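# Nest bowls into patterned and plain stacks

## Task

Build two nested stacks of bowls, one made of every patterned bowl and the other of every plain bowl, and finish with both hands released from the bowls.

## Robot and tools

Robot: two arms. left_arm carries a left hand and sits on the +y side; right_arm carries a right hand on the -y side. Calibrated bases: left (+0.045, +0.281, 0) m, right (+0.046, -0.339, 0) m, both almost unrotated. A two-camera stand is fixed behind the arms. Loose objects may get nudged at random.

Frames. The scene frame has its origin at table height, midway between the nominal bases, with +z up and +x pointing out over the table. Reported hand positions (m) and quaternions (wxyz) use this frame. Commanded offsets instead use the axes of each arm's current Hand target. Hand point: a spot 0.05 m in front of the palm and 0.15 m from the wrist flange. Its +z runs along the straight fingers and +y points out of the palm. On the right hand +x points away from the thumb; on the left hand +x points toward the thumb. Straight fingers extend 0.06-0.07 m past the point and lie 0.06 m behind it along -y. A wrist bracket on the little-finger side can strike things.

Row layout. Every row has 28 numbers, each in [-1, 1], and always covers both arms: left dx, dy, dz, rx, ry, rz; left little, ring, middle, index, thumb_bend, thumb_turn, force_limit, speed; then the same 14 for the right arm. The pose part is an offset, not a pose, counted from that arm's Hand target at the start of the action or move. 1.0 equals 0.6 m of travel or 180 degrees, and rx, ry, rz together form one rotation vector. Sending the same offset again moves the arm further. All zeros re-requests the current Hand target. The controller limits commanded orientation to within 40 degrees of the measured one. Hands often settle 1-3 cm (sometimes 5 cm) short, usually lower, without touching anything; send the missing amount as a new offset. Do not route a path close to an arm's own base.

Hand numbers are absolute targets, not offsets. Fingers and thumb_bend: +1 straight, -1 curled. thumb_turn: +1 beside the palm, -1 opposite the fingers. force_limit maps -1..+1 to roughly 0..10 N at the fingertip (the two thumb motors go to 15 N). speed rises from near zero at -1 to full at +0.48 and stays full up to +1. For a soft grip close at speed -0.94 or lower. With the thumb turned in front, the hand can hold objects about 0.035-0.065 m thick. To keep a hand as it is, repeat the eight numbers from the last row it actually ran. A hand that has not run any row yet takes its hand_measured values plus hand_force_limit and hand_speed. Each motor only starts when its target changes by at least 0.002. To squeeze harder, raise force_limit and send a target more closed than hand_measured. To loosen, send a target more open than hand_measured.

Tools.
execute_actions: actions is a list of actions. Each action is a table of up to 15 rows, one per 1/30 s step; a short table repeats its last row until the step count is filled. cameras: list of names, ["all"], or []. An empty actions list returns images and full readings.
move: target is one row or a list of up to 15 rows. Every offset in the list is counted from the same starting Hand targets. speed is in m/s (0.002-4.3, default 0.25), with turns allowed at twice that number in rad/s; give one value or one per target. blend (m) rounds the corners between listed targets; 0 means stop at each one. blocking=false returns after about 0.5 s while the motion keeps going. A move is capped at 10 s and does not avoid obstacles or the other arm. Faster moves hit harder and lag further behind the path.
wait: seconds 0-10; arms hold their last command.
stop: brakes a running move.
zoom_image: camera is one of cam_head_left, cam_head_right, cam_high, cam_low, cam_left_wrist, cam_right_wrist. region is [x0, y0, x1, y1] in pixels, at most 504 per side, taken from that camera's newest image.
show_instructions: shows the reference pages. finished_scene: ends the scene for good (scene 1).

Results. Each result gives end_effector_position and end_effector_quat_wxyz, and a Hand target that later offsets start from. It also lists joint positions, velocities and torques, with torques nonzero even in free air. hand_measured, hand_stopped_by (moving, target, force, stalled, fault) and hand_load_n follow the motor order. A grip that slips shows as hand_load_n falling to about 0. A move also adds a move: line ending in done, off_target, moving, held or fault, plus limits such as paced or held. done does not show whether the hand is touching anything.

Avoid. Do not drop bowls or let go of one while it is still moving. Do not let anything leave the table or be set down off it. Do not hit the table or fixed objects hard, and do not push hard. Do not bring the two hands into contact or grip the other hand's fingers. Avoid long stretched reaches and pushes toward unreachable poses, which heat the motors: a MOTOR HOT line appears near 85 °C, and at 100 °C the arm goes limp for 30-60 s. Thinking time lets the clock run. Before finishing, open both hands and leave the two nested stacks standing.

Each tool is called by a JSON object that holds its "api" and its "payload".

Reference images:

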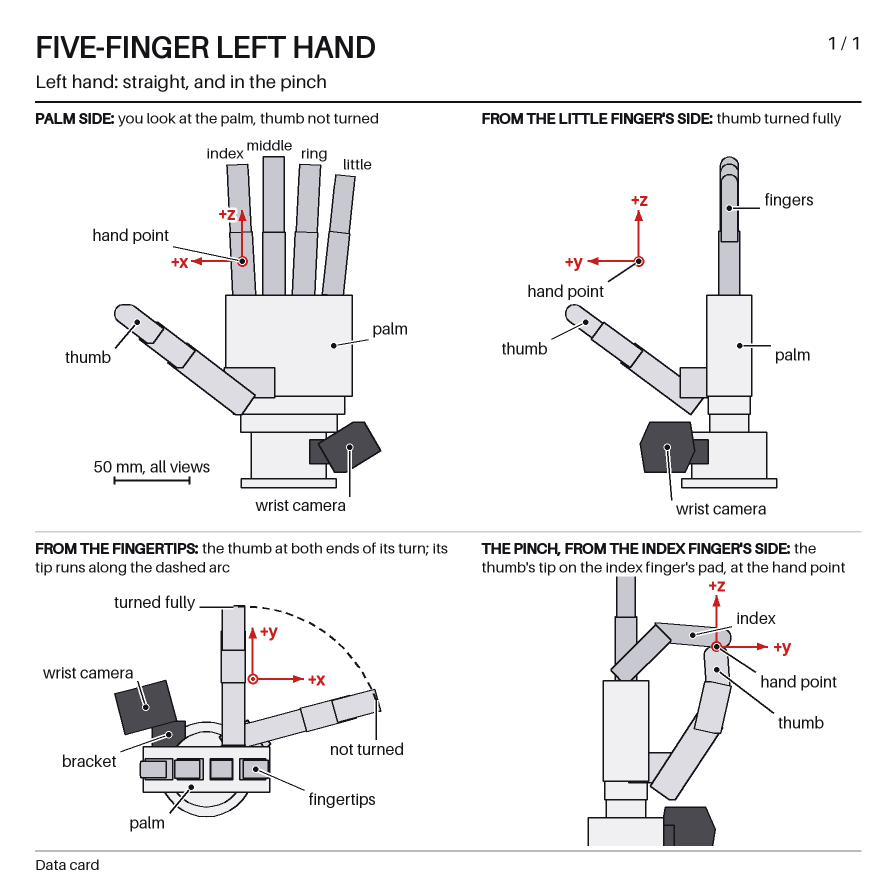

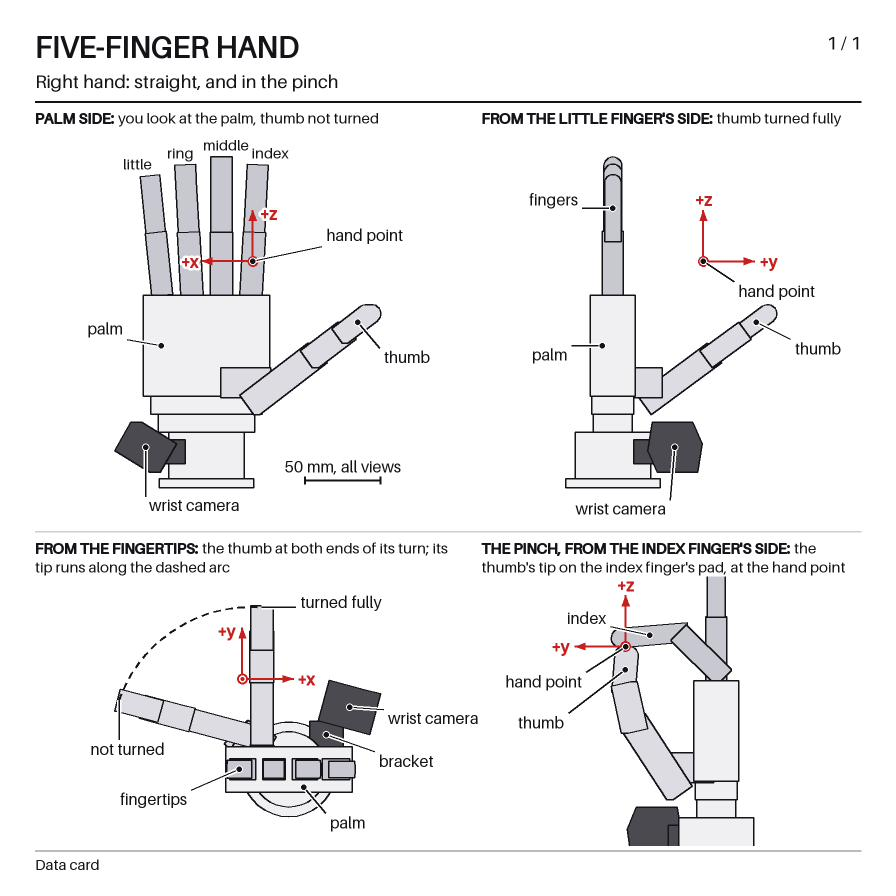

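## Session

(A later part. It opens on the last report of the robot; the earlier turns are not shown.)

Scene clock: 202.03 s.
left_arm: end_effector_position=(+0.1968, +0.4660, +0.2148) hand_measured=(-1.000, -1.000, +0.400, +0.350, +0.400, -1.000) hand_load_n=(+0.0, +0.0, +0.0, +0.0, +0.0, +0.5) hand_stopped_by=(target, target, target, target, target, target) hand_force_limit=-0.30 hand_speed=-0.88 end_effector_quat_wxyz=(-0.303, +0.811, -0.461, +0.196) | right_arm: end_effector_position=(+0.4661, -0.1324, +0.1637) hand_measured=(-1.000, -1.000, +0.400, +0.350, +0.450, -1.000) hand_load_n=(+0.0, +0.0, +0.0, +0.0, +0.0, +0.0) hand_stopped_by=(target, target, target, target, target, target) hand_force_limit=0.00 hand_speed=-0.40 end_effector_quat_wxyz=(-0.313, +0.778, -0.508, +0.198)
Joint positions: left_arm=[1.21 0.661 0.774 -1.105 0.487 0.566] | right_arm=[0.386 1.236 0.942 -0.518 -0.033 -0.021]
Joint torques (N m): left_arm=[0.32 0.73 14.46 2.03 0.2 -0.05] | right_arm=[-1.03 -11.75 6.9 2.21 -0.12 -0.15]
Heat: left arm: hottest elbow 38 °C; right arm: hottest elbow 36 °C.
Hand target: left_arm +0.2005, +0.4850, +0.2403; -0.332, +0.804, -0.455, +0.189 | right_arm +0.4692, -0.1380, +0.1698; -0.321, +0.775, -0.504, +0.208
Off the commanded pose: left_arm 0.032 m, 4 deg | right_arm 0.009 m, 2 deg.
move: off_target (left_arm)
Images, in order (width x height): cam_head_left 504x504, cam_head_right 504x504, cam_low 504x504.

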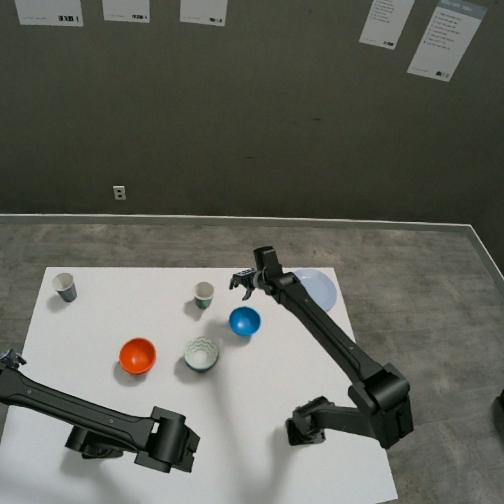

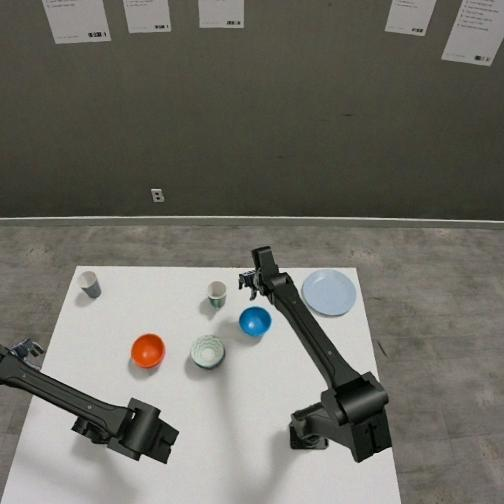

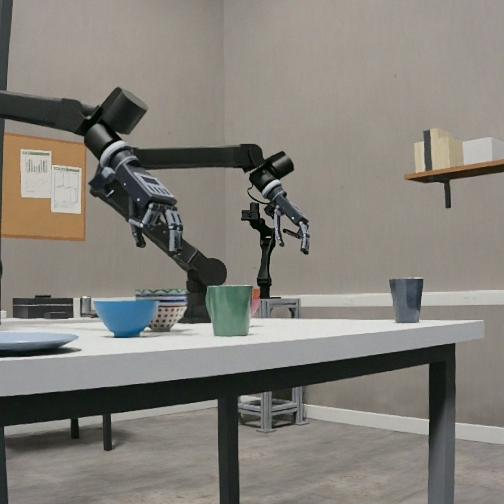

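{"api": "move", "payload": {"target": [0,0,0,0,0,0,-1,-1,0.4,0.35,0.4,-1,-0.3,-0.88,0,0.095,0.095,0,0,0,-1,-1,0.4,0.35,0.45,-1,0.0,-0.4], "speed": 0.15, "cameras": ["cam_head_left","cam_head_right","cam_low"]}}

{"api": "zoom_image", "payload": {"camera": "cam_head_left", "region": [190, 260, 290, 360]}}

{"api": "zoom_image", "payload": {"camera": "cam_head_right", "region": [200, 260, 300, 360]}}

{"api": "zoom_image", "payload": {"camera": "cam_low", "region": [80, 230, 220, 350]}}

Scene clock: 204.40 s.
left_arm: end_effector_position=(+0.1968, +0.4660, +0.2148) hand_measured=(-1.000, -1.000, +0.400, +0.350, +0.400, -1.000) hand_load_n=(+0.5, +0.0, +0.0, +0.0, +0.0, +0.0) hand_stopped_by=(target, target, target, target, target, target) hand_force_limit=-0.30 hand_speed=-0.88 end_effector_quat_wxyz=(-0.303, +0.811, -0.461, +0.196) | right_arm: end_effector_position=(+0.4647, -0.1329, +0.0928) hand_measured=(-1.000, -1.000, +0.400, +0.350, +0.450, -1.000) hand_load_n=(+0.0, +0.0, +0.0, +0.0, +0.0, +0.0) hand_stopped_by=(target, target, target, target, target, target) hand_force_limit=0.00 hand_speed=-0.40 end_effector_quat_wxyz=(-0.321, +0.775, -0.505, +0.204)
Joint positions: left_arm=[1.21 0.661 0.774 -1.105 0.487 0.566] | right_arm=[0.386 1.306 0.79 -0.275 -0.033 -0.021]
Joint torques (N m): left_arm=[0.32 0.79 14.46 2.03 0.21 -0.05] | right_arm=[-1.03 -9.76 6.65 2.41 -0.12 -0.13]
Heat: left arm: hottest elbow 38 °C; right arm: hottest elbow 36 °C.
Hand target: left_arm +0.2005, +0.4850, +0.2403; -0.332, +0.804, -0.455, +0.189 | right_arm +0.4693, -0.1379, +0.0892; -0.321, +0.775, -0.504, +0.208
Off the commanded pose: left_arm 0.032 m, 4 deg | right_arm 0.008 m, 1 deg.
move: off_target (left_arm)
Images, in order (width x height): cam_head_left 504x504, cam_head_right 504x504, cam_low 504x504.

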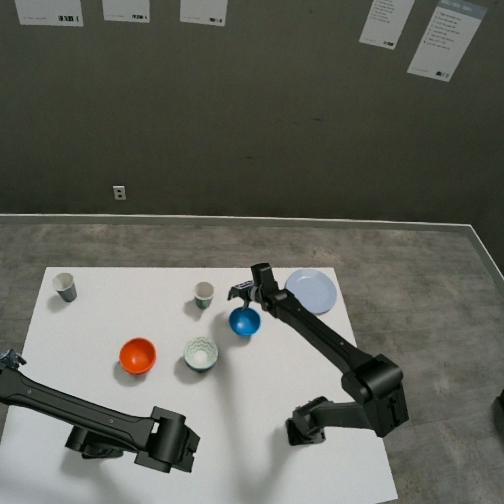

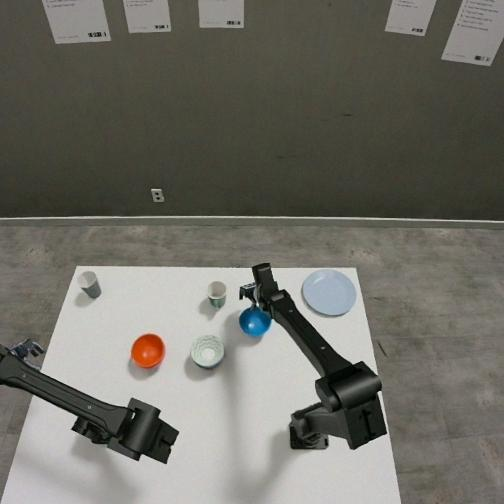

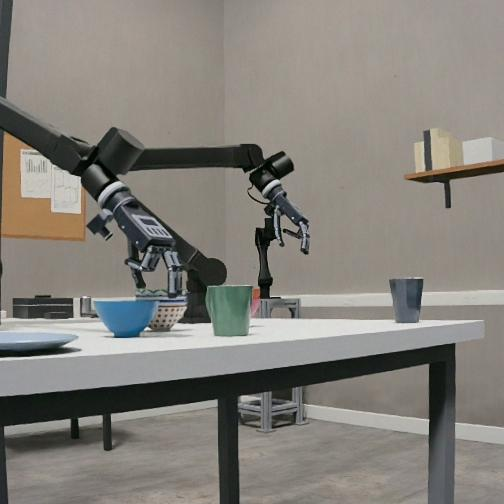

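Scaled by 5.040 from the camera's 504x504 image, which has a finer 720x720 frame.

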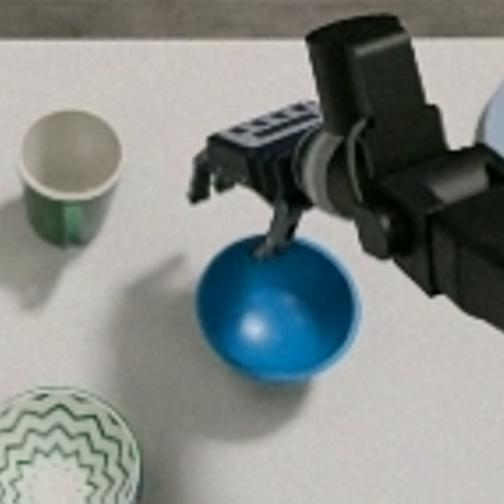

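Scaled by 5.040 from the camera's 504x504 image, which has a finer 720x720 frame.

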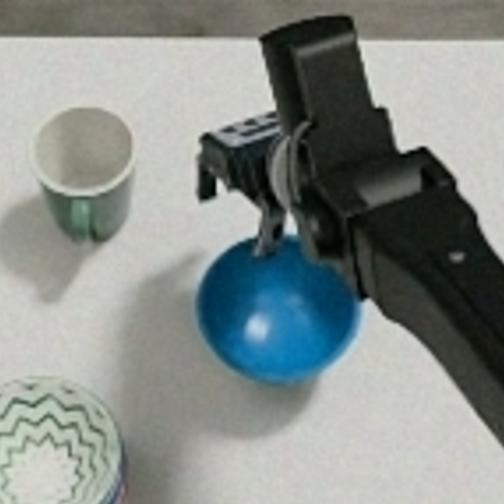

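Scaled by 3.600 from the camera's 504x504 image, which has a finer 720x720 frame.

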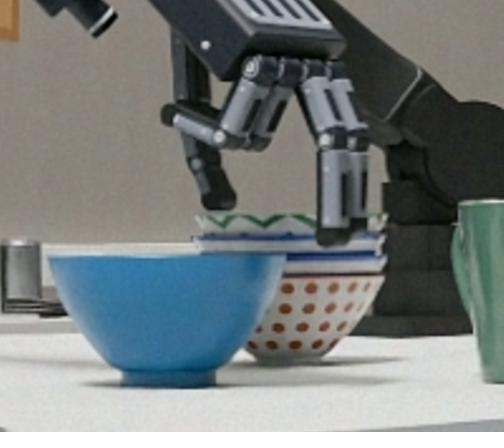

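{"api": "move", "payload": {"target": [0,0,0,0,0,0,-1,-1,0.4,0.35,0.4,-1,-0.3,-0.88,0,0.0475,0.0475,0,0,0,-1,-1,0.4,0.35,0.45,-1,0.0,-0.4], "speed": 0.1, "cameras": ["cam_head_left","cam_head_right","cam_low","cam_right_wrist"]}}

{"api": "zoom_image", "payload": {"camera": "cam_head_left", "region": [190, 260, 290, 360]}}

{"api": "zoom_image", "payload": {"camera": "cam_low", "region": [80, 230, 220, 350]}}

Scene clock: 206.20 s.
left_arm: end_effector_position=(+0.1968, +0.4660, +0.2148) hand_measured=(-1.000, -1.000, +0.400, +0.350, +0.400, -1.000) hand_load_n=(+0.0, +0.0, +0.0, +0.0, +0.0, +0.0) hand_stopped_by=(target, target, target, target, target, target) hand_force_limit=-0.30 hand_speed=-0.88 end_effector_quat_wxyz=(-0.303, +0.811, -0.461, +0.196) | right_arm: end_effector_position=(+0.4658, -0.1325, +0.0540) hand_measured=(-1.000, -1.000, +0.400, +0.350, +0.450, -1.000) hand_load_n=(+0.0, +0.0, +0.0, +0.0, +0.0, +0.0) hand_stopped_by=(target, target, target, target, target, target) hand_force_limit=0.00 hand_speed=-0.40 end_effector_quat_wxyz=(-0.323, +0.774, -0.504, +0.205)
Joint positions: left_arm=[1.21 0.661 0.774 -1.105 0.487 0.566] | right_arm=[0.386 1.376 0.733 -0.144 -0.033 -0.021]
Joint torques (N m): left_arm=[0.38 0.73 14.5 2.03 0.21 -0.04] | right_arm=[-1.08 -10.17 6.12 2.37 -0.12 -0.13]
Heat: left arm: hottest elbow 39 °C; right arm: hottest elbow 36 °C.
Hand target: left_arm +0.2005, +0.4850, +0.2403; -0.332, +0.804, -0.455, +0.189 | right_arm +0.4693, -0.1379, +0.0490; -0.321, +0.775, -0.504, +0.208
Off the commanded pose: left_arm 0.032 m, 4 deg | right_arm 0.008 m, 0 deg.
move: off_target (left_arm)
camera_calibration:
cam_right_wrist: T_world_to_cam=[[-0.568324, -0.502803, -0.651304, 0.23024], [-0.789563, 0.555985, 0.259751, 0.424467], [0.231512, 0.661868, -0.712974, 0.132021], [0, 0, 0, 1]] pos_world=[0.43543, -0.207612, 0.133828]
Images, in order (width x height): cam_head_left 504x504, cam_head_right 504x504, cam_low 504x504, cam_right_wrist 504x504.

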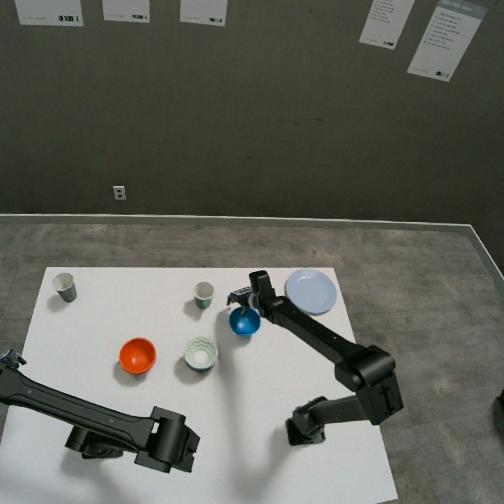

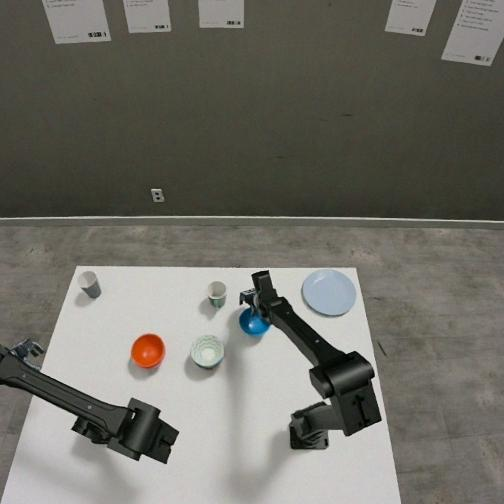

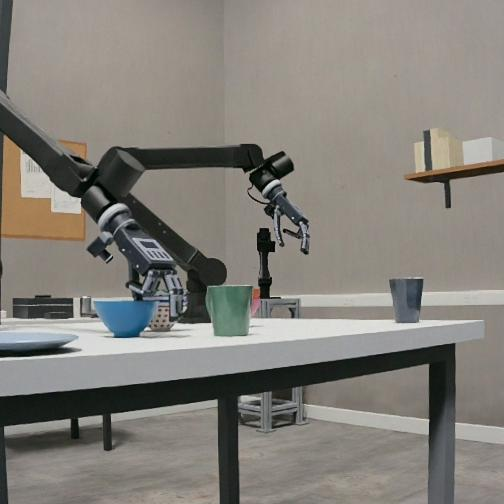

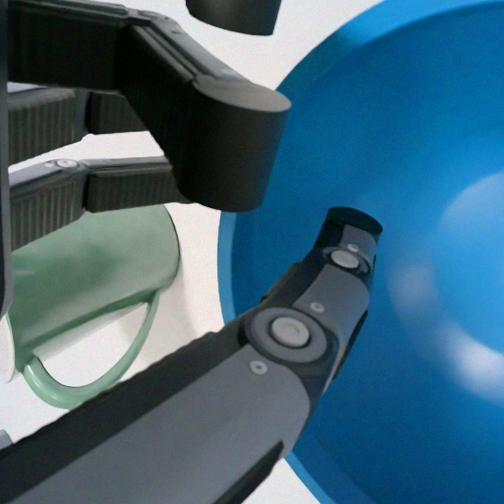

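Scaled by 5.040 from the camera's 504x504 image, which has a finer 720x720 frame.

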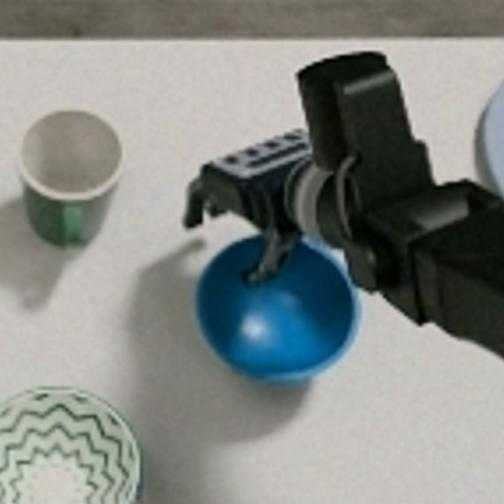

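Scaled by 3.600 from the camera's 504x504 image, which has a finer 720x720 frame.

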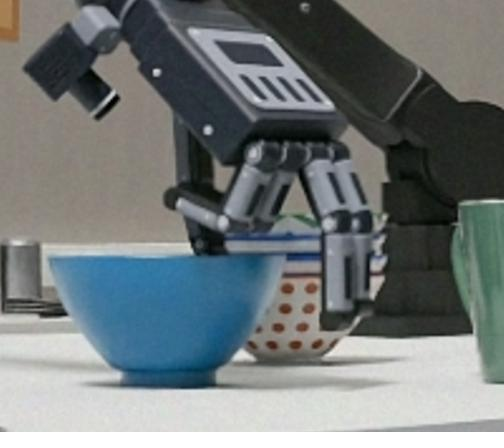

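{"api": "execute_actions", "payload": {"actions": [[[0,0,0,0,0,0,-1,-1,0.4,0.35,0.4,-1,-0.3,-0.88,0,0.003,0.003,0,0,0,-1,-1,-0.6,-0.7,0.2,-1,0.0,-0.92]]]}}

{"api": "wait", "payload": {"seconds": 2.5, "cameras": ["cam_low","cam_right_wrist"]}}

Scene clock: 209.53 s.
left_arm: end_effector_position=(+0.1968, +0.4660, +0.2148) hand_measured=(-1.000, -1.000, +0.400, +0.350, +0.400, -1.000) hand_load_n=(+0.0, +0.0, +0.0, +0.0, +0.0, +0.0) hand_stopped_by=(target, target, target, target, target, target) hand_force_limit=-0.30 hand_speed=-0.88 end_effector_quat_wxyz=(-0.303, +0.811, -0.461, +0.196) | right_arm: end_effector_position=(+0.4675, -0.1318, +0.0538) hand_measured=(-1.000, -1.000, -0.210, -0.260, +0.200, -1.000) hand_load_n=(+0.0, +0.0, +5.5, +5.0, +3.0, -0.5) hand_stopped_by=(target, target, force, force, target, target) hand_force_limit=0.00 hand_speed=-0.92 end_effector_quat_wxyz=(-0.325, +0.773, -0.504, +0.206)
Joint positions: left_arm=[1.21 0.661 0.774 -1.105 0.487 0.566] | right_arm=[0.386 1.379 0.733 -0.135 -0.033 -0.021]
Joint torques (N m): left_arm=[0.21 0.73 14.46 2.06 0.19 -0.03] | right_arm=[-1.08 -10.05 5.89 2.26 -0.12 -0.13]
Heat: left arm: hottest elbow 39 °C; right arm: hottest elbow 36 °C.
Hand target: left_arm +0.2005, +0.4850, +0.2403; -0.332, +0.804, -0.455, +0.189 | right_arm +0.4692, -0.1378, +0.0464; -0.321, +0.775, -0.504, +0.208
Off the commanded pose: left_arm 0.032 m, 4 deg | right_arm 0.010 m, 1 deg.
Step readings (end_effector_position of left_arm | right_arm):
0: (+0.1968, +0.4660, +0.2148) | (+0.4659, -0.1325, +0.0540)
1: (+0.1968, +0.4660, +0.2148) | (+0.4659, -0.1325, +0.0540)
2: (+0.1968, +0.4660, +0.2148) | (+0.4661, -0.1324, +0.0541)
4: (+0.1968, +0.4660, +0.2148) | (+0.4666, -0.1322, +0.0545)
8: (+0.1968, +0.4660, +0.2148) | (+0.4673, -0.1319, +0.0549)
15: (+0.1968, +0.4660, +0.2148) | (+0.4675, -0.1318, +0.0547)

Scene clock: 212.03 s.
left_arm: end_effector_position=(+0.1968, +0.4660, +0.2148) hand_measured=(-1.000, -1.000, +0.400, +0.350, +0.400, -1.000) hand_load_n=(+0.0, +0.0, +0.0, +0.0, +0.0, +0.0) hand_stopped_by=(target, target, target, target, target, target) hand_force_limit=-0.30 hand_speed=-0.88 end_effector_quat_wxyz=(-0.303, +0.811, -0.461, +0.196) | right_arm: end_effector_position=(+0.4675, -0.1318, +0.0538) hand_measured=(-1.000, -1.000, -0.210, -0.260, +0.200, -1.000) hand_load_n=(+0.0, +0.0, +5.0, +5.0, +3.0, +0.0) hand_stopped_by=(target, target, force, force, target, target) hand_force_limit=0.00 hand_speed=-0.92 end_effector_quat_wxyz=(-0.325, +0.773, -0.504, +0.206)
Joint positions: left_arm=[1.21 0.661 0.774 -1.105 0.487 0.566] | right_arm=[0.386 1.379 0.733 -0.135 -0.033 -0.022]
Joint torques (N m): left_arm=[0.21 0.85 14.52 2.02 0.19 -0.05] | right_arm=[-1.08 -10.11 5.87 2.29 -0.11 -0.12]
Heat: left arm: hottest elbow 39 °C; right arm: hottest elbow 36 °C.
Hand target: left_arm +0.2005, +0.4850, +0.2403; -0.332, +0.804, -0.455, +0.189 | right_arm +0.4692, -0.1379, +0.0464; -0.321, +0.775, -0.503, +0.208
Off the commanded pose: left_arm 0.032 m, 4 deg | right_arm 0.010 m, 1 deg.
wait: 2.50 s; at rest by 0.17 s
camera_calibration:
cam_right_wrist: T_world_to_cam=[[-0.564545, -0.501654, -0.655463, 0.230098], [-0.791241, 0.555008, 0.256717, 0.426224], [0.235004, 0.663558, -0.710257, 0.129429], [0, 0, 0, 1]] pos_world=[0.43673, -0.207012, 0.13333]
Images, in order (width x height): cam_low 504x504, cam_right_wrist 504x504.

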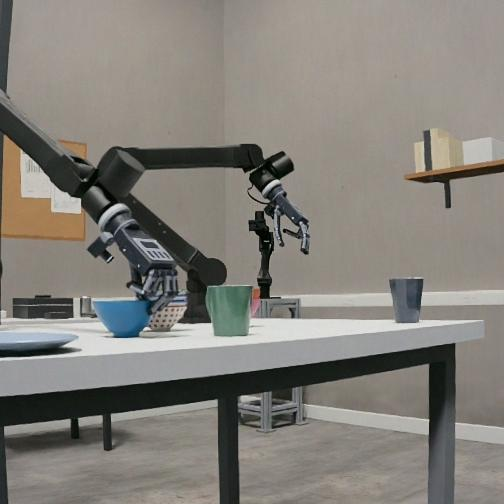

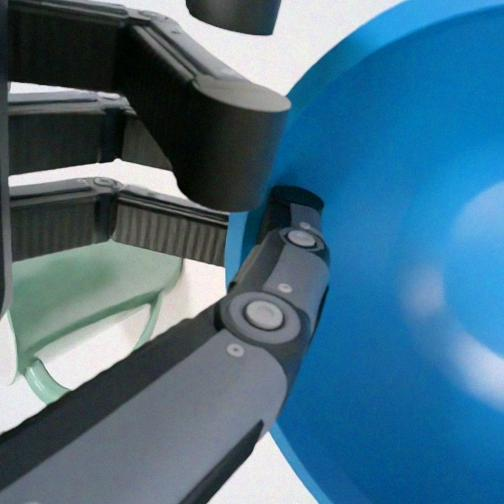

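{"api": "execute_actions", "payload": {"actions": [[[0,0,0,0,0,0,-1,-1,0.4,0.35,0.4,-1,-0.3,-0.88,0,0,0,0,0,0,-1,-1,-0.65,-0.75,0.15,-1,0.3,-0.94]]]}}

{"api": "wait", "payload": {"seconds": 1.5}}

{"api": "move", "payload": {"target": [0,0,0,0,0,0,-1,-1,0.4,0.35,0.4,-1,-0.3,-0.88,0,-0.165,-0.165,0,0,0,-1,-1,-0.65,-0.75,0.15,-1,0.3,-0.94], "speed": 0.12, "cameras": ["cam_low","cam_head_left","cam_right_wrist"]}}

{"api": "zoom_image", "payload": {"camera": "cam_low", "region": [70, 170, 230, 330]}}

Scene clock: 213.23 s.
left_arm: end_effector_position=(+0.1968, +0.4660, +0.2148) hand_measured=(-1.000, -1.000, +0.400, +0.350, +0.400, -1.000) hand_load_n=(+0.0, +0.0, +0.0, +0.0, +0.0, +0.0) hand_stopped_by=(target, target, target, target, target, target) hand_force_limit=-0.30 hand_speed=-0.88 end_effector_quat_wxyz=(-0.303, +0.811, -0.461, +0.196) | right_arm: end_effector_position=(+0.4674, -0.1319, +0.0531) hand_measured=(-1.000, -1.000, -0.214, -0.268, +0.176, -1.000) hand_load_n=(+0.0, +0.0, +6.5, +7.5, +9.5, -0.5) hand_stopped_by=(target, target, force, force, force, target) hand_force_limit=0.30 hand_speed=-0.94 end_effector_quat_wxyz=(-0.324, +0.774, -0.504, +0.206)
Joint positions: left_arm=[1.21 0.661 0.774 -1.105 0.487 0.566] | right_arm=[0.386 1.381 0.733 -0.135 -0.033 -0.022]
Joint torques (N m): left_arm=[0.21 0.79 14.52 2.03 0.21 -0.05] | right_arm=[-1.14 -10.05 5.87 2.28 -0.11 -0.12]
Heat: left arm: hottest elbow 39 °C; right arm: hottest elbow 36 °C.
Hand target: left_arm +0.2005, +0.4850, +0.2403; -0.332, +0.804, -0.455, +0.189 | right_arm +0.4692, -0.1379, +0.0464; -0.321, +0.775, -0.503, +0.208
Off the commanded pose: left_arm 0.032 m, 4 deg | right_arm 0.009 m, 0 deg.
Step readings (end_effector_position of left_arm | right_arm):
0: (+0.1968, +0.4660, +0.2148) | (+0.4675, -0.1318, +0.0538)
1: (+0.1968, +0.4660, +0.2148) | (+0.4675, -0.1318, +0.0538)
2: (+0.1968, +0.4660, +0.2148) | (+0.4675, -0.1318, +0.0538)
4: (+0.1968, +0.4660, +0.2148) | (+0.4675, -0.1318, +0.0538)
8: (+0.1968, +0.4660, +0.2148) | (+0.4675, -0.1318, +0.0536)
15: (+0.1968, +0.4660, +0.2148) | (+0.4674, -0.1319, +0.0531)

Scene clock: 214.73 s.
left_arm: end_effector_position=(+0.1968, +0.4660, +0.2148) hand_measured=(-1.000, -1.000, +0.400, +0.350, +0.400, -1.000) hand_load_n=(+0.0, +0.0, +0.0, +0.0, +0.0, +0.0) hand_stopped_by=(target, target, target, target, target, target) hand_force_limit=-0.30 hand_speed=-0.88 end_effector_quat_wxyz=(-0.303, +0.811, -0.461, +0.196) | right_arm: end_effector_position=(+0.4674, -0.1319, +0.0531) hand_measured=(-1.000, -1.000, -0.214, -0.268, +0.176, -1.000) hand_load_n=(+0.5, +0.0, +6.5, +8.0, +9.5, -0.5) hand_stopped_by=(target, target, force, force, force, target) hand_force_limit=0.30 hand_speed=-0.94 end_effector_quat_wxyz=(-0.324, +0.774, -0.504, +0.206)
Joint positions: left_arm=[1.21 0.661 0.774 -1.105 0.487 0.566] | right_arm=[0.386 1.381 0.733 -0.135 -0.033 -0.022]
Joint torques (N m): left_arm=[0.26 0.73 14.49 2.03 0.2 -0.03] | right_arm=[-1.08 -10.11 5.89 2.29 -0.11 -0.12]
Heat: left arm: hottest elbow 39 °C; right arm: hottest elbow 35 °C.
Hand target: left_arm +0.2005, +0.4850, +0.2403; -0.332, +0.804, -0.455, +0.189 | right_arm +0.4692, -0.1379, +0.0464; -0.321, +0.775, -0.503, +0.208
Off the commanded pose: left_arm 0.032 m, 4 deg | right_arm 0.009 m, 0 deg.
wait: 1.50 s; at rest by 0.17 s

Scene clock: 216.60 s.
left_arm: end_effector_position=(+0.1968, +0.4660, +0.2148) hand_measured=(-1.000, -1.000, +0.400, +0.350, +0.400, -1.000) hand_load_n=(+0.0, +0.0, -0.5, -0.5, +0.0, +0.0) hand_stopped_by=(target, target, target, target, target, target) hand_force_limit=-0.30 hand_speed=-0.88 end_effector_quat_wxyz=(-0.303, +0.811, -0.461, +0.196) | right_arm: end_effector_position=(+0.4480, -0.1396, +0.1505) hand_measured=(-1.000, -1.000, -0.214, -0.268, +0.176, -1.000) hand_load_n=(+0.0, +0.0, +6.5, +7.5, +9.5, -0.5) hand_stopped_by=(target, target, force, force, force, target) hand_force_limit=0.30 hand_speed=-0.94 end_effector_quat_wxyz=(-0.297, +0.785, -0.511, +0.187)
Joint positions: left_arm=[1.21 0.661 0.774 -1.105 0.487 0.566] | right_arm=[0.386 1.217 0.905 -0.543 -0.033 -0.022]
Joint torques (N m): left_arm=[0.38 0.79 14.46 2 0.21 -0.04] | right_arm=[-1.14 -11.22 11.43 1.07 -0.08 -0.12]
Heat: left arm: hottest elbow 39 °C; right arm: hottest elbow 36 °C.
Hand target: left_arm +0.2005, +0.4850, +0.2403; -0.332, +0.804, -0.455, +0.189 | right_arm +0.4692, -0.1380, +0.1863; -0.321, +0.775, -0.504, +0.208
Off the commanded pose: left_arm 0.032 m, 4 deg | right_arm 0.042 m, 4 deg.
move: off_target (left_arm, right_arm)
camera_calibration:
cam_right_wrist: T_world_to_cam=[[-0.607507, -0.51928, -0.601069, 0.28711], [-0.772484, 0.562428, 0.294861, 0.377196], [0.184943, 0.643446, -0.742815, 0.232442], [0, 0, 0, 1]] pos_world=[0.42281, -0.21262, 0.234014]
Images, in order (width x height): cam_head_left 504x504, cam_low 504x504, cam_right_wrist 504x504.

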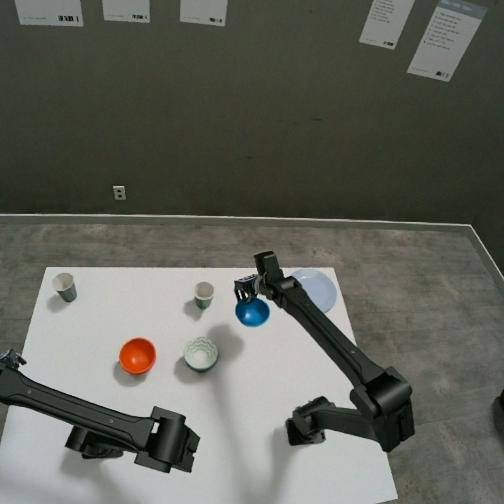

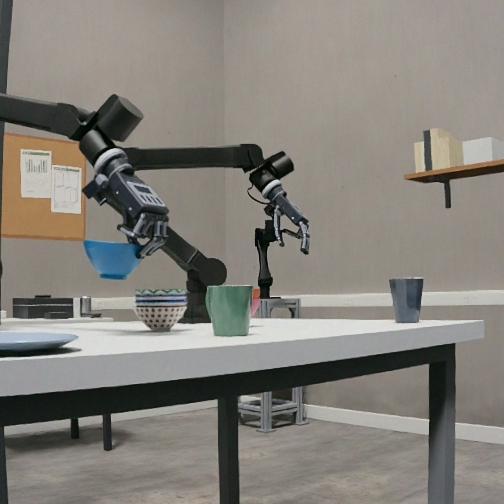

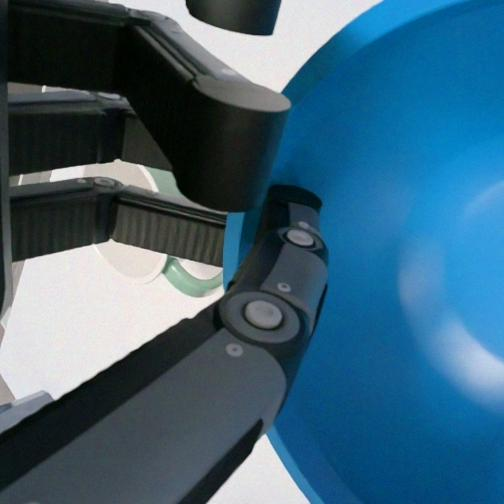

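Scaled by 3.150 from the camera's 504x504 image, which has a finer 720x720 frame.

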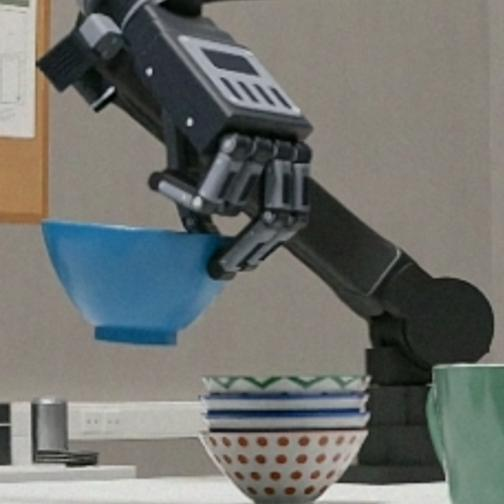

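{"api": "zoom_image", "payload": {"camera": "cam_head_left", "region": [90, 310, 190, 410]}}

{"api": "wait", "payload": {"seconds": 0, "cameras": ["cam_head_right"]}}

{"api": "zoom_image", "payload": {"camera": "cam_head_right", "region": [100, 300, 200, 400]}}

Scaled by 5.040 from the camera's 504x504 image, which has a finer 720x720 frame.

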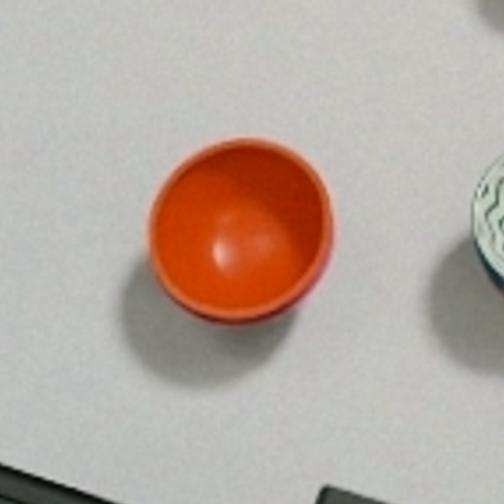

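Scene clock: 217.03 s.
left_arm: end_effector_position=(+0.1968, +0.4660, +0.2148) hand_measured=(-1.000, -1.000, +0.400, +0.350, +0.400, -1.000) hand_load_n=(+0.0, +0.0, +0.0, +0.0, +0.0, +0.0) hand_stopped_by=(target, target, target, target, target, target) hand_force_limit=-0.30 hand_speed=-0.88 end_effector_quat_wxyz=(-0.303, +0.811, -0.461, +0.196) | right_arm: end_effector_position=(+0.4480, -0.1396, +0.1505) hand_measured=(-1.000, -1.000, -0.214, -0.268, +0.176, -1.000) hand_load_n=(+0.0, +0.0, +6.5, +8.0, +9.5, -0.5) hand_stopped_by=(target, target, force, force, force, target) hand_force_limit=0.30 hand_speed=-0.94 end_effector_quat_wxyz=(-0.297, +0.785, -0.511, +0.187)
Joint positions: left_arm=[1.21 0.661 0.774 -1.105 0.487 0.566] | right_arm=[0.386 1.217 0.905 -0.543 -0.033 -0.022]
Joint torques (N m): left_arm=[0.15 0.79 14.48 2.04 0.22 -0.05] | right_arm=[-1.03 -11.22 11.43 1.24 -0.08 -0.12]
Heat: left arm: hottest elbow 39 °C; right arm: hottest elbow 36 °C.
Hand target: left_arm +0.2005, +0.4850, +0.2403; -0.332, +0.804, -0.455, +0.189 | right_arm +0.4693, -0.1380, +0.1863; -0.321, +0.775, -0.504, +0.208
Off the commanded pose: left_arm 0.032 m, 4 deg | right_arm 0.042 m, 4 deg.
Images, in order (width x height): cam_head_right 504x504.

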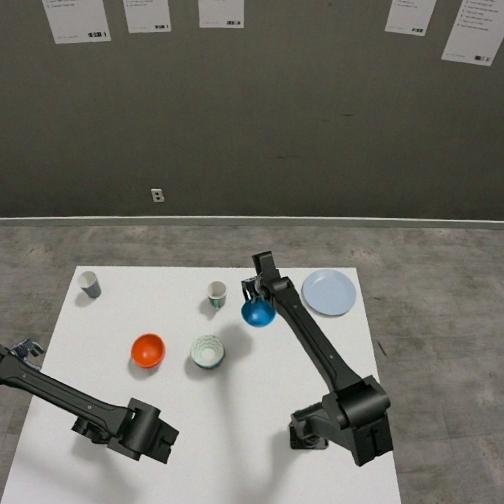

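Scaled by 5.040 from the camera's 504x504 image, which has a finer 720x720 frame.

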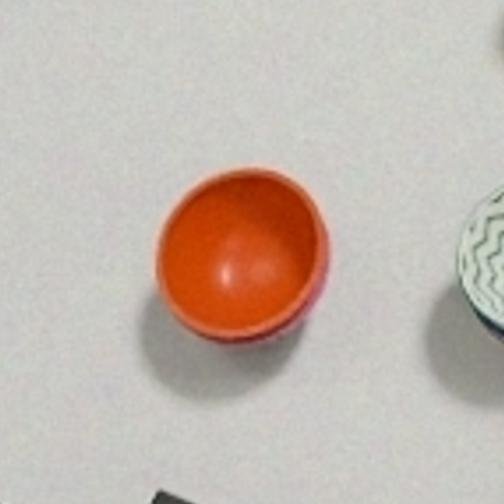

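{"api": "move", "payload": {"target": [[0,0,0,0,0,0,-1,-1,0.4,0.35,0.4,-1,-0.3,-0.88,0,-0.0707,-0.0707,0,0,0,-1,-1,-0.65,-0.75,0.15,-1,0.3,-0.94],[0,0,0,0,0,0,-1,-1,0.4,0.35,0.4,-1,-0.3,-0.88,-0.7148,-0.0618,-0.0413,0,-0.1611,-0.1611,-1,-1,-0.65,-0.75,0.15,-1,0.3,-0.94]], "speed": 0.18, "blend": [0.03,0], "cameras": ["cam_low","cam_head_left","cam_head_right","cam_high"]}}

Scene clock: 222.60 s.
left_arm: end_effector_position=(+0.1968, +0.4660, +0.2148) hand_measured=(-1.000, -1.000, +0.400, +0.350, +0.400, -1.000) hand_load_n=(+0.5, +0.0, +0.0, +0.0, +0.0, +0.0) hand_stopped_by=(target, target, target, target, target, target) hand_force_limit=-0.30 hand_speed=-0.88 end_effector_quat_wxyz=(-0.303, +0.811, -0.461, +0.196) | right_arm: end_effector_position=(+0.2985, +0.2379, +0.2055) hand_measured=(-1.000, -1.000, -0.214, -0.268, +0.176, -1.000) hand_load_n=(+0.0, +0.0, +6.5, +8.0, +9.5, -0.5) hand_stopped_by=(target, target, force, force, force, target) hand_force_limit=0.30 hand_speed=-0.94 end_effector_quat_wxyz=(-0.353, +0.908, -0.212, +0.078)
Joint positions: left_arm=[1.21 0.661 0.774 -1.105 0.487 0.566] | right_arm=[1.111 1.639 1.483 -0.675 -0.013 0]
Joint torques (N m): left_arm=[0.26 0.67 14.5 2.04 0.21 -0.04] | right_arm=[0.38 -16.38 11.95 1.33 -0.08 -0.11]
Heat: left arm: hottest elbow 39 °C; right arm: hottest elbow 36 °C.
Hand target: left_arm +0.2005, +0.4850, +0.2403; -0.332, +0.804, -0.455, +0.189 | right_arm +0.3030, +0.2575, +0.2305; -0.374, +0.902, -0.200, +0.083
Off the commanded pose: left_arm 0.032 m, 4 deg | right_arm 0.032 m, 3 deg.
move: off_target (left_arm, right_arm)
Images, in order (width x height): cam_head_left 504x504, cam_head_right 504x504, cam_high 504x504, cam_low 504x504.

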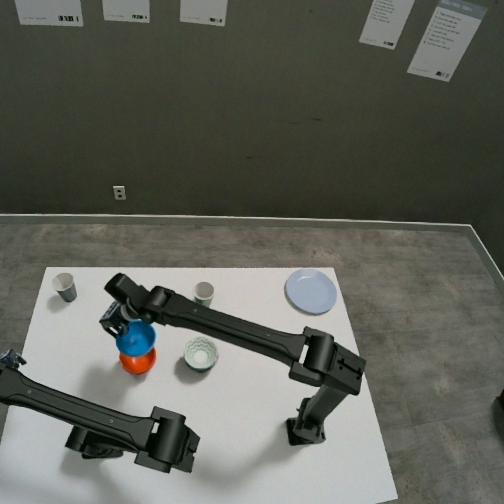

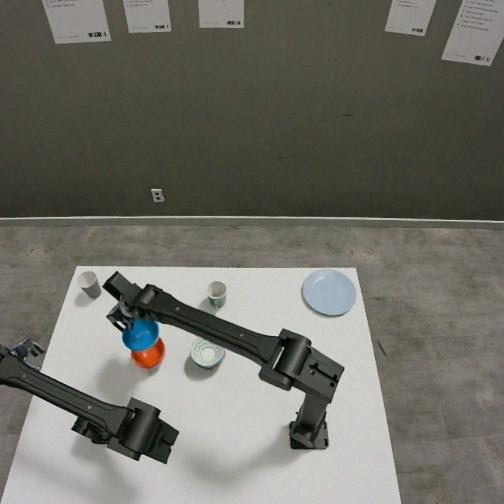

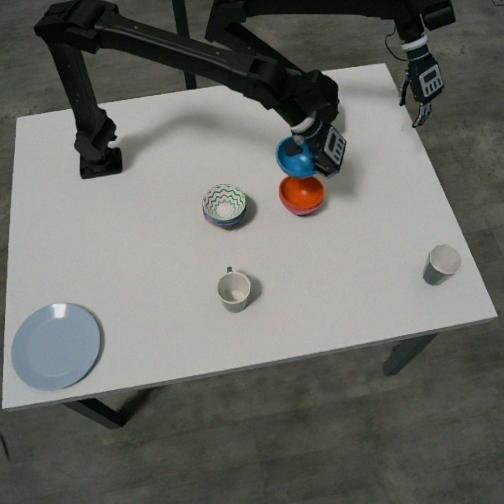

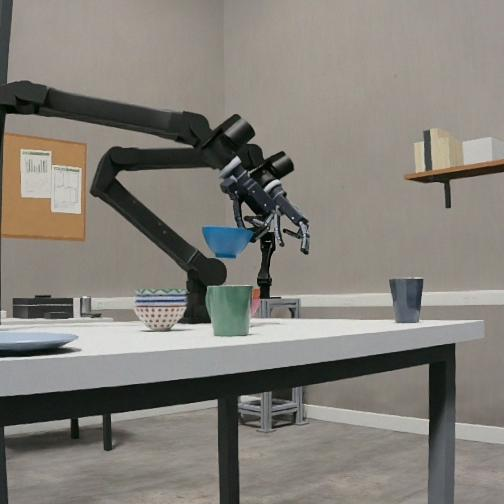

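{"api": "move", "payload": {"target": [0,0,0,0,0,0,-1,-1,0.4,0.35,0.4,-1,-0.3,-0.88,0,0.1,0.1,0,0,0,-1,-1,-0.65,-0.75,0.15,-1,0.3,-0.94], "speed": 0.1, "cameras": ["cam_low","cam_head_left","cam_head_right","cam_high"]}}

{"api": "zoom_image", "payload": {"camera": "cam_head_left", "region": [90, 300, 190, 400]}}

{"api": "zoom_image", "payload": {"camera": "cam_head_right", "region": [100, 300, 200, 400]}}

{"api": "zoom_image", "payload": {"camera": "cam_high", "region": [230, 100, 370, 240]}}

{"api": "zoom_image", "payload": {"camera": "cam_low", "region": [170, 180, 310, 340]}}

Scene clock: 225.10 s.
left_arm: end_effector_position=(+0.1968, +0.4660, +0.2148) hand_measured=(-1.000, -1.000, +0.400, +0.350, +0.400, -1.000) hand_load_n=(+0.0, +0.0, +0.0, +0.0, +0.0, +0.0) hand_stopped_by=(target, target, target, target, target, target) hand_force_limit=-0.30 hand_speed=-0.88 end_effector_quat_wxyz=(-0.303, +0.811, -0.461, +0.196) | right_arm: end_effector_position=(+0.3057, +0.2522, +0.1476) hand_measured=(-1.000, -1.000, -0.214, -0.268, +0.176, -1.000) hand_load_n=(+0.0, +0.0, +6.5, +8.0, +9.5, -0.5) hand_stopped_by=(target, target, force, force, force, target) hand_force_limit=0.30 hand_speed=-0.94 end_effector_quat_wxyz=(-0.369, +0.902, -0.211, +0.081)
Joint positions: left_arm=[1.21 0.661 0.774 -1.105 0.487 0.566] | right_arm=[1.111 1.696 1.386 -0.486 -0.013 -0.001]
Joint torques (N m): left_arm=[0.38 0.91 14.46 2.04 0.21 -0.05] | right_arm=[0.5 -17.38 7.31 2.35 -0.08 -0.12]
Heat: left arm: hottest elbow 39 °C; right arm: hottest elbow 36 °C.
Hand target: left_arm +0.2005, +0.4850, +0.2403; -0.332, +0.804, -0.455, +0.189 | right_arm +0.3029, +0.2575, +0.1458; -0.374, +0.902, -0.200, +0.083
Off the commanded pose: left_arm 0.032 m, 4 deg | right_arm 0.006 m, 1 deg.
move: off_target (left_arm)
Images, in order (width x height): cam_head_left 504x504, cam_head_right 504x504, cam_high 504x504, cam_low 504x504.

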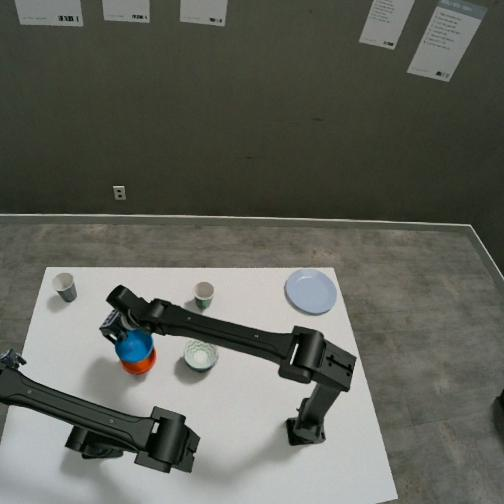

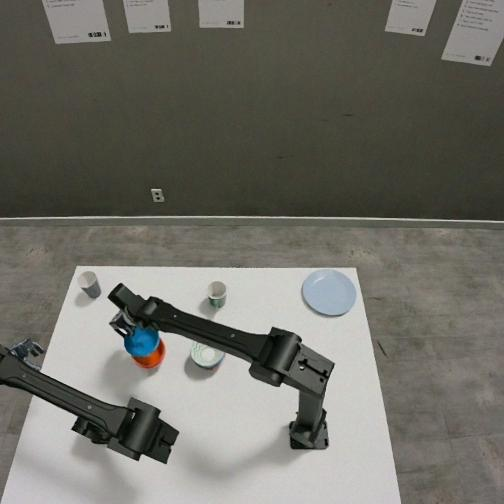

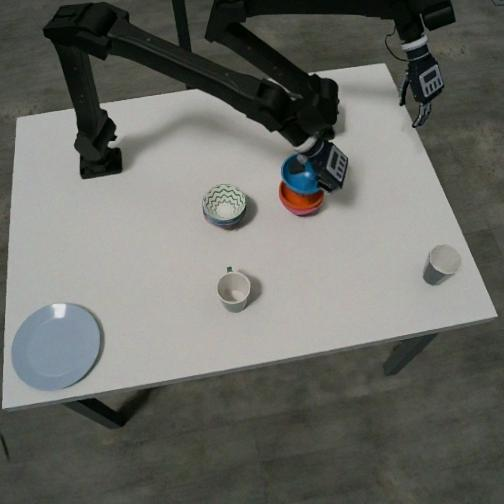

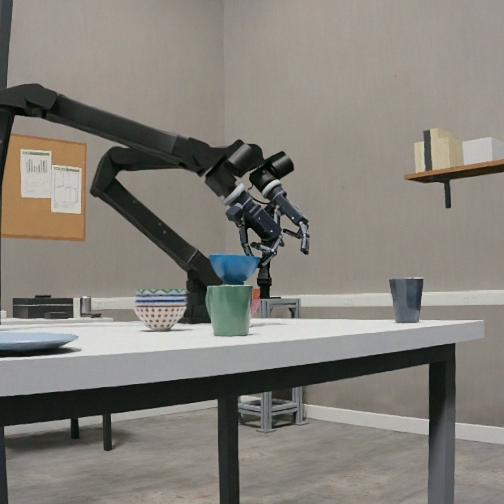

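Scaled by 5.040 from the camera's 504x504 image, which has a finer 720x720 frame.

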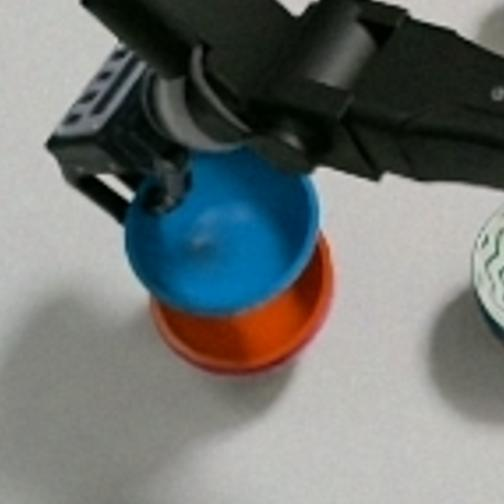

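Scaled by 5.040 from the camera's 504x504 image, which has a finer 720x720 frame.

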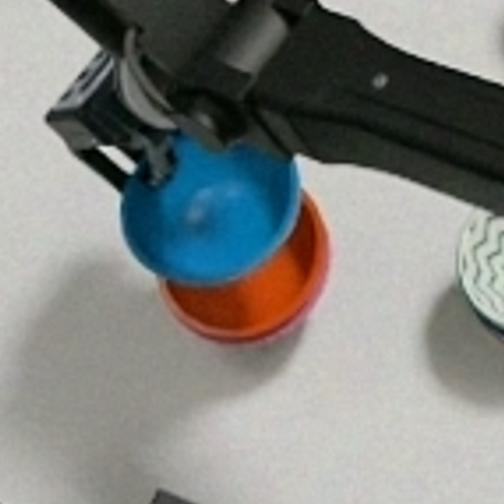

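Scaled by 3.600 from the camera's 504x504 image, which has a finer 720x720 frame.

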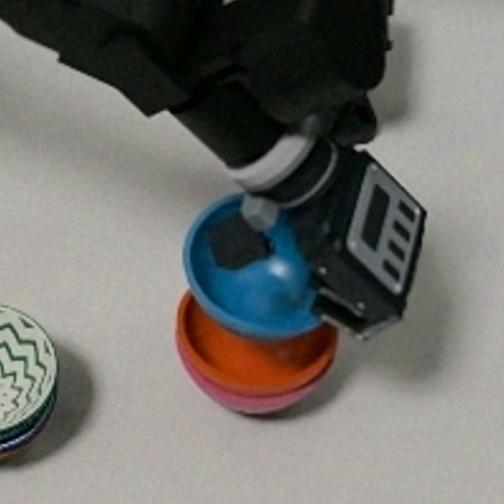

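Scaled by 3.150 from the camera's 504x504 image, which has a finer 720x720 frame.

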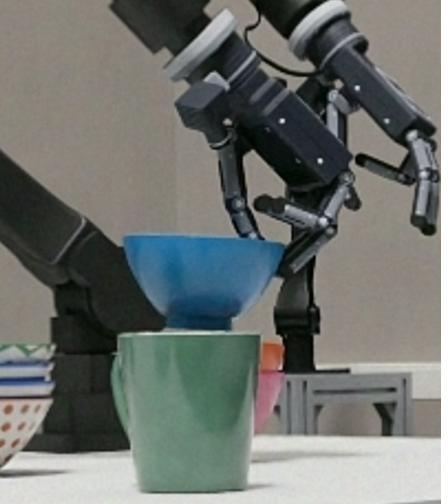

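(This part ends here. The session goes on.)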